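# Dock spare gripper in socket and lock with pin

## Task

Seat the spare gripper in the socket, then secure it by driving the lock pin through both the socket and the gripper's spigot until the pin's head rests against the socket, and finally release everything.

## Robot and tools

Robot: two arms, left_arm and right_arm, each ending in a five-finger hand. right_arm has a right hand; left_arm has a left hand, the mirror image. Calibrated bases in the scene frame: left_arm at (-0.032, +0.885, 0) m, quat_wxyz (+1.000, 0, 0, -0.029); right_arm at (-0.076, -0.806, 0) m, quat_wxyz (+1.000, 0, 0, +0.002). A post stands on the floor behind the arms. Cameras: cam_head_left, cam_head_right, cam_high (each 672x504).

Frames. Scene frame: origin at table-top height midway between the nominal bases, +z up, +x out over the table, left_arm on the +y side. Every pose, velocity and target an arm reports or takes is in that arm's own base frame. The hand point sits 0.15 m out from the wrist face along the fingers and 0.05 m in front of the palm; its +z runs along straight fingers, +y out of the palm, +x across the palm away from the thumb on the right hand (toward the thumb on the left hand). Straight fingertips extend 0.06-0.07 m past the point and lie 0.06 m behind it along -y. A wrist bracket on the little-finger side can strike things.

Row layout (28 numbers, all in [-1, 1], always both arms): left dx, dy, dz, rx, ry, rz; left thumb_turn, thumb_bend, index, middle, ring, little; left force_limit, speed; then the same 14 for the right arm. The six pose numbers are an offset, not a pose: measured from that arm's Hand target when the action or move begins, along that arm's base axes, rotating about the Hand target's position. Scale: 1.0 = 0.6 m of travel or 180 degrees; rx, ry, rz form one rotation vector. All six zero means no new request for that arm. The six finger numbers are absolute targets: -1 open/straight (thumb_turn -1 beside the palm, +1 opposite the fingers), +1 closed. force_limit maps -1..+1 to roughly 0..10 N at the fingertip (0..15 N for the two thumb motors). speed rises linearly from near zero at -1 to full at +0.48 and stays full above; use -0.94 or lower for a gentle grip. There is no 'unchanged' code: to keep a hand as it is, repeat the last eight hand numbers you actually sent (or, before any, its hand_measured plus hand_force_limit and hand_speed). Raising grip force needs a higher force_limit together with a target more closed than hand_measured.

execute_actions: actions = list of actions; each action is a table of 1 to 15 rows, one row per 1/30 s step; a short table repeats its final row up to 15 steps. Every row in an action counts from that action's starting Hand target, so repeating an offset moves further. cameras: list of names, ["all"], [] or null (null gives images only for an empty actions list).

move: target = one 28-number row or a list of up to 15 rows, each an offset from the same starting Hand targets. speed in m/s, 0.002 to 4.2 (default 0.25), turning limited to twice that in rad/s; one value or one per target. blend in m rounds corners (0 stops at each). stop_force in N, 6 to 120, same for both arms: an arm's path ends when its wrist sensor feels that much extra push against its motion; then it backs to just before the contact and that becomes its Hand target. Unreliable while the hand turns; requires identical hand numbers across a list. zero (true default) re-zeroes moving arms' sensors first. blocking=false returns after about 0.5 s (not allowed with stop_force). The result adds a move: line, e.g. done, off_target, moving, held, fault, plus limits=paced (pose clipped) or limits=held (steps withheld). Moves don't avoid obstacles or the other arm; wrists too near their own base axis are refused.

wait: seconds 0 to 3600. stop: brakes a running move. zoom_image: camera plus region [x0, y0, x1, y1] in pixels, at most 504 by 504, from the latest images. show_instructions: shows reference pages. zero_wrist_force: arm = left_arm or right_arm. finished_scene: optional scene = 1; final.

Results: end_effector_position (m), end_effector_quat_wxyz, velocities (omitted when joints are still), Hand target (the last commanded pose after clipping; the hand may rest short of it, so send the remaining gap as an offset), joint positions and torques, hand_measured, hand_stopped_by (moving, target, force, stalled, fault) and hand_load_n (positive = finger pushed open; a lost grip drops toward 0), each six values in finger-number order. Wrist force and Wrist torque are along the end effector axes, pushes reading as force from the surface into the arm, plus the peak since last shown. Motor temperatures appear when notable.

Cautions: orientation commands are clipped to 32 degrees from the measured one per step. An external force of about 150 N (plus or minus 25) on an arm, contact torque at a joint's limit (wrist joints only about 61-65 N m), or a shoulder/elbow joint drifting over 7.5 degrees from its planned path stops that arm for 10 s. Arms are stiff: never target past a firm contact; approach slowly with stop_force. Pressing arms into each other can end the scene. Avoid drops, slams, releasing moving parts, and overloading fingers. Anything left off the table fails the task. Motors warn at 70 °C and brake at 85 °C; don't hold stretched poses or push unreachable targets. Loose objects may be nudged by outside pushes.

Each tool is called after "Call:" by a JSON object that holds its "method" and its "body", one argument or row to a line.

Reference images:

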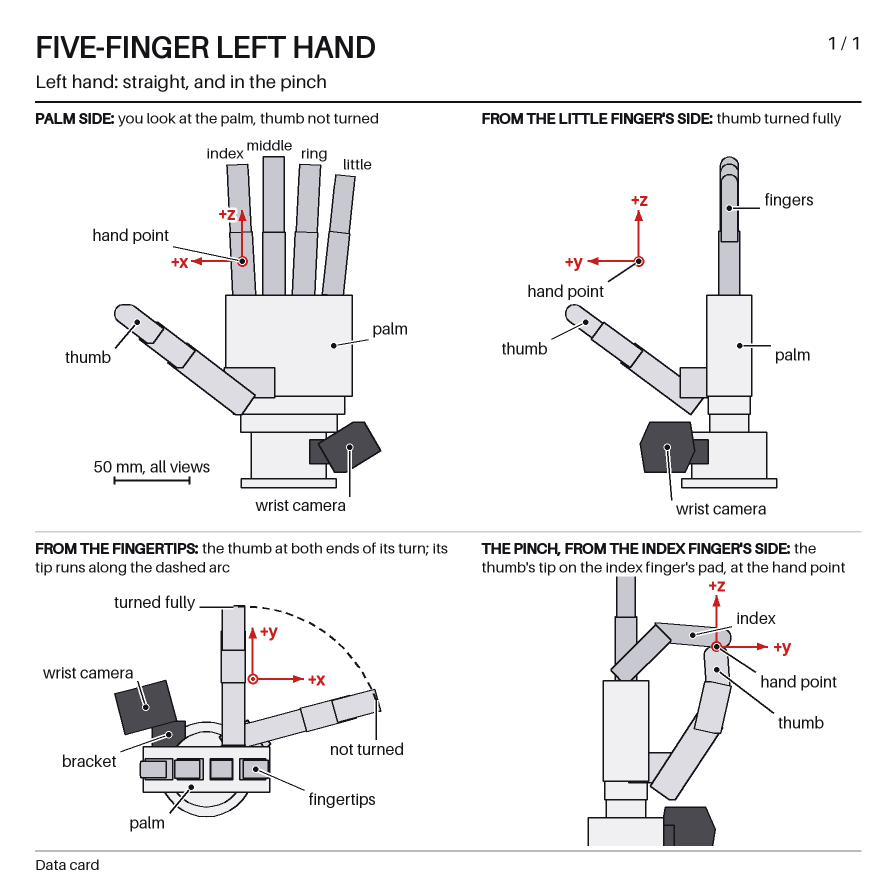

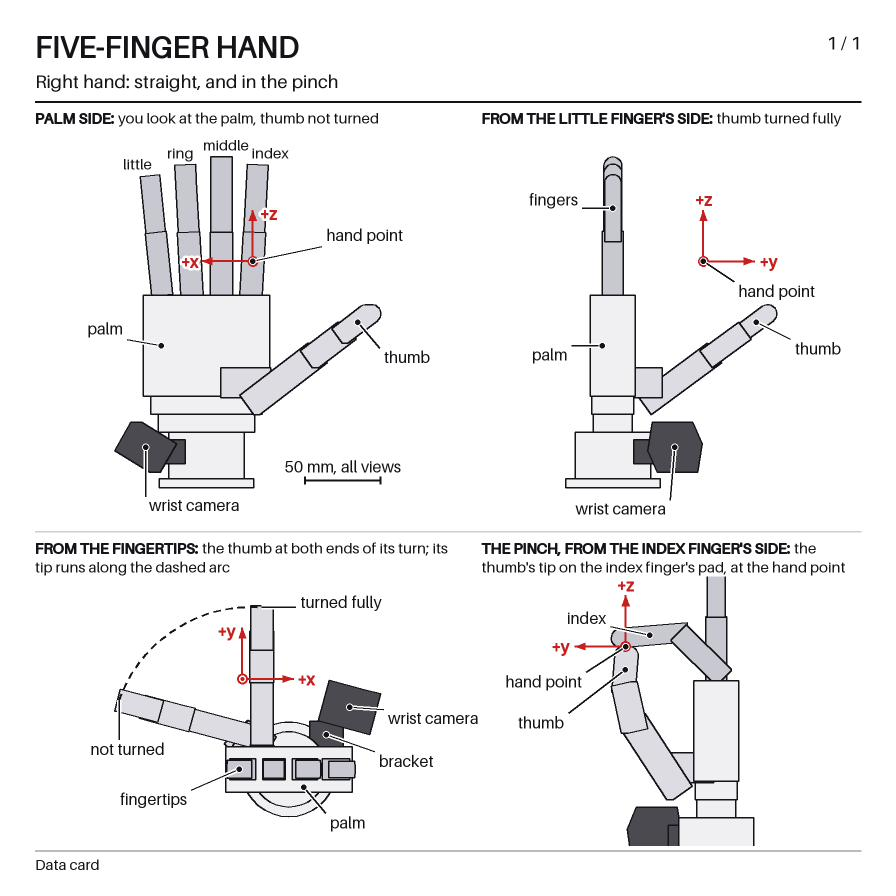

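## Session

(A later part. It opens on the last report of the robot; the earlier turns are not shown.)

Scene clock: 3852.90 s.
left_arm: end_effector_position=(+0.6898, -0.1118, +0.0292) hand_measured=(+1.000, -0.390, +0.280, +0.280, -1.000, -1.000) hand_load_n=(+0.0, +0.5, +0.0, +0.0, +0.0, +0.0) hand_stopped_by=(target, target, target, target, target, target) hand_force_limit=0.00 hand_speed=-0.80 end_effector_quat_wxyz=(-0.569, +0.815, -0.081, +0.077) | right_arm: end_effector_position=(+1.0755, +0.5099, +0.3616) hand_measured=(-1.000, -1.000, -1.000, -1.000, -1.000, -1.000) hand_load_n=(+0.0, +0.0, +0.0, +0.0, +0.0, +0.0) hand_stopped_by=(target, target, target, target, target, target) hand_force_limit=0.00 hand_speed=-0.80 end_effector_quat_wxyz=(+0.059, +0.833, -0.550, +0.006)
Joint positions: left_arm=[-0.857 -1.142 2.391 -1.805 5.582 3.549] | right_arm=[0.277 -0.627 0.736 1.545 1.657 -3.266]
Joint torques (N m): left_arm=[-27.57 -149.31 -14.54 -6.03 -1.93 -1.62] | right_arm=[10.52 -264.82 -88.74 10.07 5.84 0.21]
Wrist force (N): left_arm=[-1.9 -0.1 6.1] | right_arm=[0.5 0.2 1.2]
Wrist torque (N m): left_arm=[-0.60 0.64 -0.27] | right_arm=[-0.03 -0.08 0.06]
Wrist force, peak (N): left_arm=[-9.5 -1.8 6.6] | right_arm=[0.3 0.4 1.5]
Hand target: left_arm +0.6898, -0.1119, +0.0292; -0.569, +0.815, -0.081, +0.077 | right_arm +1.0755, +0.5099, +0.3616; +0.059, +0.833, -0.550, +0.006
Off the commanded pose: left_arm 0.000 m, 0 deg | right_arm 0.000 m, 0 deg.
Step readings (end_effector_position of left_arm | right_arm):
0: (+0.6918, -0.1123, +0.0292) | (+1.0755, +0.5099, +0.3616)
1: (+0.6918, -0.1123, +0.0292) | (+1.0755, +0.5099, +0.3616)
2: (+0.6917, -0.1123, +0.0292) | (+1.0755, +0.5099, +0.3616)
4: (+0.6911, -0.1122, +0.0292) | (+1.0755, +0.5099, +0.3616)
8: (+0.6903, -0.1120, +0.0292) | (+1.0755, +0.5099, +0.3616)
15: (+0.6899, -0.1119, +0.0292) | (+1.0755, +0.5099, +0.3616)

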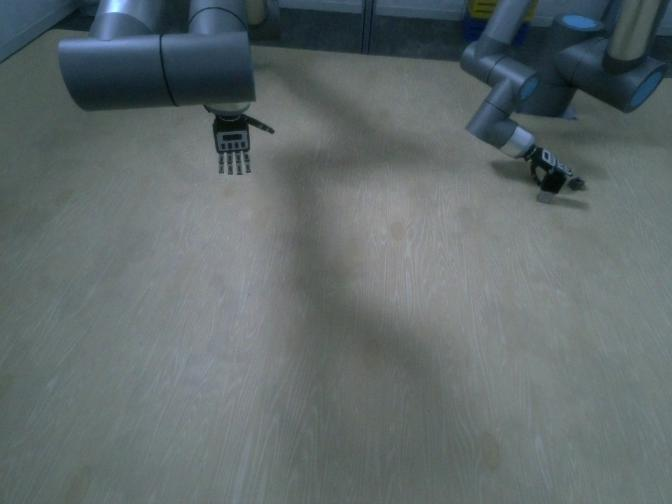

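Call:
{"method": "execute_actions", "body": {
  "actions": [
    [[0.0027,-0.0006,0,0,0,0,1,-0.39,0.28,0.28,-1,-1,0.0,-0.8,0,0,0,0,0,0,-1,-1,-1,-1,-1,-1,0,-0.8]]
  ],
  "cameras": []
}}

Call:
{"method": "execute_actions", "body": {
  "actions": [
    [[0.0006,-0.00015,0,0,0,0,1,-0.39,0.28,0.28,-1,-1,0.0,-0.8,0,0,0,0,0,0,-1,-1,-1,-1,-1,-1,0,-0.8]]
  ],
  "cameras": []
}}

Call:
{"method": "execute_actions", "body": {
  "actions": [
    [[0.0004,-0.0001,0,0,0,0,1,-0.39,0.28,0.28,-1,-1,0.0,-0.8,0,0,0,0,0,0,-1,-1,-1,-1,-1,-1,0,-0.8]]
  ],
  "cameras": []
}}

Scene clock: 3877.57 s.
left_arm: end_effector_position=(+0.6914, -0.1122, +0.0292) hand_measured=(+1.000, -0.390, +0.280, +0.280, -1.000, -1.000) hand_load_n=(+0.0, +0.0, +0.0, +0.0, +0.0, +0.0) hand_stopped_by=(target, target, target, target, target, target) hand_force_limit=0.00 hand_speed=-0.80 end_effector_quat_wxyz=(-0.569, +0.815, -0.081, +0.077) | right_arm: end_effector_position=(+1.0755, +0.5099, +0.3616) hand_measured=(-1.000, -1.000, -1.000, -1.000, -1.000, -1.000) hand_load_n=(+0.0, +0.0, +0.0, +0.0, +0.0, +0.0) hand_stopped_by=(target, target, target, target, target, target) hand_force_limit=0.00 hand_speed=-0.80 end_effector_quat_wxyz=(+0.059, +0.833, -0.550, +0.006)
Joint positions: left_arm=[-0.856 -1.141 2.389 -1.804 5.583 3.55] | right_arm=[0.277 -0.627 0.736 1.545 1.657 -3.266]
Joint torques (N m): left_arm=[16.29 -100.6 -56.23 1.17 7.36 3.79] | right_arm=[10.98 -263.94 -88.64 10.13 5.66 0.43]
Wrist force (N): left_arm=[-2.5 -0.6 6.0] | right_arm=[0.3 0.5 0.8]
Wrist torque (N m): left_arm=[-0.64 0.59 -0.24] | right_arm=[0.04 -0.04 0.06]
Wrist force, peak (N): left_arm=[-1.7 -0.4 6.6] | right_arm=[0.4 0.6 1.5]
Hand target: left_arm +0.6914, -0.1122, +0.0292; -0.569, +0.815, -0.081, +0.077 | right_arm +1.0755, +0.5099, +0.3616; +0.059, +0.833, -0.550, +0.006
Off the commanded pose: left_arm 0.000 m, 0 deg | right_arm 0.000 m, 0 deg.
Step readings (end_effector_position of left_arm | right_arm):
0: (+0.6898, -0.1119, +0.0292) | (+1.0755, +0.5099, +0.3616)
1: (+0.6898, -0.1119, +0.0292) | (+1.0755, +0.5099, +0.3616)
2: (+0.6899, -0.1118, +0.0292) | (+1.0755, +0.5099, +0.3616)
4: (+0.6904, -0.1120, +0.0292) | (+1.0755, +0.5099, +0.3616)
8: (+0.6911, -0.1122, +0.0292) | (+1.0755, +0.5099, +0.3616)
15: (+0.6914, -0.1122, +0.0292) | (+1.0755, +0.5099, +0.3616)

Scene clock: 3878.27 s.
left_arm: end_effector_position=(+0.6918, -0.1123, +0.0292) hand_measured=(+1.000, -0.390, +0.280, +0.280, -1.000, -1.000) hand_load_n=(+0.0, +0.0, +0.0, +0.0, +0.0, +0.0) hand_stopped_by=(target, target, target, target, target, target) hand_force_limit=0.00 hand_speed=-0.80 end_effector_quat_wxyz=(-0.569, +0.815, -0.081, +0.077) | right_arm: end_effector_position=(+1.0755, +0.5099, +0.3616) hand_measured=(-1.000, -1.000, -1.000, -1.000, -1.000, -1.000) hand_load_n=(+0.0, +0.0, +0.0, -0.5, +0.0, +0.0) hand_stopped_by=(target, target, target, target, target, target) hand_force_limit=0.00 hand_speed=-0.80 end_effector_quat_wxyz=(+0.059, +0.833, -0.550, +0.006)
Joint positions: left_arm=[-0.855 -1.141 2.388 -1.804 5.583 3.55] | right_arm=[0.277 -0.627 0.736 1.545 1.657 -3.266]
Joint torques (N m): left_arm=[13.42 -102.12 -59.37 -0.67 9.06 3.29] | right_arm=[13.78 -266.99 -87.45 10.92 5.72 1.1]
Wrist force (N): left_arm=[-9.1 -1.7 6.0] | right_arm=[0.4 0.4 1.2]
Wrist torque (N m): left_arm=[-0.60 0.61 -0.29] | right_arm=[0.00 -0.07 0.07]
Wrist force, peak (N): left_arm=[-9.1 -1.8 6.4] | right_arm=[0.5 0.7 1.3]
Hand target: left_arm +0.6918, -0.1123, +0.0292; -0.569, +0.815, -0.081, +0.077 | right_arm +1.0755, +0.5099, +0.3616; +0.059, +0.833, -0.550, +0.006
Off the commanded pose: left_arm 0.000 m, 0 deg | right_arm 0.000 m, 0 deg.
Step readings (end_effector_position of left_arm | right_arm):
0: (+0.6914, -0.1122, +0.0292) | (+1.0755, +0.5099, +0.3616)
1: (+0.6914, -0.1122, +0.0292) | (+1.0755, +0.5099, +0.3616)
2: (+0.6915, -0.1122, +0.0292) | (+1.0755, +0.5099, +0.3616)
4: (+0.6916, -0.1122, +0.0292) | (+1.0755, +0.5099, +0.3616)
8: (+0.6917, -0.1123, +0.0292) | (+1.0755, +0.5099, +0.3616)
15: (+0.6918, -0.1123, +0.0292) | (+1.0755, +0.5099, +0.3616)

Scene clock: 3878.97 s.
left_arm: end_effector_position=(+0.6920, -0.1124, +0.0292) hand_measured=(+1.000, -0.390, +0.280, +0.280, -1.000, -1.000) hand_load_n=(+0.0, +0.0, -0.5, +0.0, +0.0, +0.0) hand_stopped_by=(target, target, target, target, target, target) hand_force_limit=0.00 hand_speed=-0.80 end_effector_quat_wxyz=(-0.569, +0.815, -0.081, +0.077) | right_arm: end_effector_position=(+1.0755, +0.5099, +0.3616) hand_measured=(-1.000, -1.000, -1.000, -1.000, -1.000, -1.000) hand_load_n=(+0.0, +0.0, +0.0, +0.0, +0.0, +0.0) hand_stopped_by=(target, target, target, target, target, target) hand_force_limit=0.00 hand_speed=-0.80 end_effector_quat_wxyz=(+0.059, +0.833, -0.550, +0.006)
Joint positions: left_arm=[-0.855 -1.141 2.388 -1.804 5.583 3.551] | right_arm=[0.277 -0.627 0.736 1.545 1.657 -3.266]
Joint torques (N m): left_arm=[16.38 -102.75 -62.95 -1.63 9.37 4.8] | right_arm=[15.7 -263.92 -88 10.2 5.95 0.08]
Wrist force (N): left_arm=[-10.9 -1.0 6.1] | right_arm=[0.3 0.9 0.9]
Wrist torque (N m): left_arm=[-0.58 0.55 -0.28] | right_arm=[0.11 -0.03 0.07]
Wrist force, peak (N): left_arm=[-14.4 -2.8 5.7] | right_arm=[0.8 0.6 1.1]
Hand target: left_arm +0.6920, -0.1124, +0.0292; -0.569, +0.815, -0.081, +0.077 | right_arm +1.0755, +0.5099, +0.3616; +0.059, +0.833, -0.550, +0.006
Off the commanded pose: left_arm 0.000 m, 0 deg | right_arm 0.000 m, 0 deg.
Step readings (end_effector_position of left_arm | right_arm):
0: (+0.6918, -0.1123, +0.0292) | (+1.0755, +0.5099, +0.3616)
1: (+0.6918, -0.1123, +0.0292) | (+1.0755, +0.5099, +0.3616)
2: (+0.6918, -0.1123, +0.0292) | (+1.0755, +0.5099, +0.3616)
4: (+0.6919, -0.1123, +0.0292) | (+1.0755, +0.5099, +0.3616)
8: (+0.6920, -0.1123, +0.0292) | (+1.0755, +0.5099, +0.3616)
15: (+0.6920, -0.1123, +0.0292) | (+1.0755, +0.5099, +0.3616)

Call:
{"method": "execute_actions", "body": {
  "actions": [],
  "cameras": ["cam_high"]
}}

Call:
{"method": "zoom_image", "body": {
  "camera": "cam_high",
  "region": [510, 150, 594, 210]
}}

Scene clock: 3891.07 s.
left_arm: end_effector_position=(+0.6920, -0.1124, +0.0292) hand_measured=(+1.000, -0.390, +0.280, +0.280, -1.000, -1.000) hand_load_n=(+0.0, +0.5, +0.0, +0.0, +0.0, +0.0) hand_stopped_by=(target, target, target, target, target, target) hand_force_limit=0.00 hand_speed=-0.80 end_effector_quat_wxyz=(-0.569, +0.815, -0.081, +0.077) | right_arm: end_effector_position=(+1.0755, +0.5099, +0.3616) hand_measured=(-1.000, -1.000, -1.000, -1.000, -1.000, -1.000) hand_load_n=(+0.0, +0.0, +0.0, +0.0, +0.0, +0.0) hand_stopped_by=(target, target, target, target, target, target) hand_force_limit=0.00 hand_speed=-0.80 end_effector_quat_wxyz=(+0.059, +0.833, -0.550, +0.006)
Joint positions: left_arm=[-0.855 -1.141 2.388 -1.804 5.583 3.551] | right_arm=[0.277 -0.627 0.736 1.545 1.657 -3.266]
Joint velocities: within noise
Joint torques (N m): left_arm=[11.59 -110.52 -43.86 -4.78 1.14 4.35] | right_arm=[12.87 -265.36 -89.45 10.21 5.42 0.6]
Motor temperatures (°C): left_arm=[26 29 31 31 33 32] | right_arm=[26 32 29 32 33 31]
Wrist force (N): left_arm=[-11.6 -1.1 6.3] | right_arm=[0.2 0.4 1.1]
Wrist torque (N m): left_arm=[-0.59 0.68 -0.32] | right_arm=[0.03 -0.04 0.06]
Wrist force, peak (N): left_arm=[-11.7 -1.0 6.4] | right_arm=[0.5 1.0 1.2]
Hand target: left_arm +0.6920, -0.1124, +0.0292; -0.569, +0.815, -0.081, +0.077 | right_arm +1.0755, +0.5099, +0.3616; +0.059, +0.833, -0.550, +0.006
Off the commanded pose: left_arm 0.000 m, 0 deg | right_arm 0.000 m, 0 deg.
Images, in order (width x height): cam_high 672x504.

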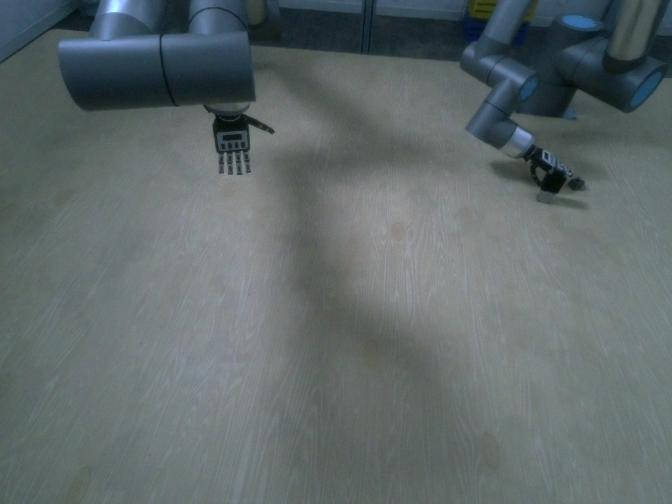

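Scaled by 6.000.

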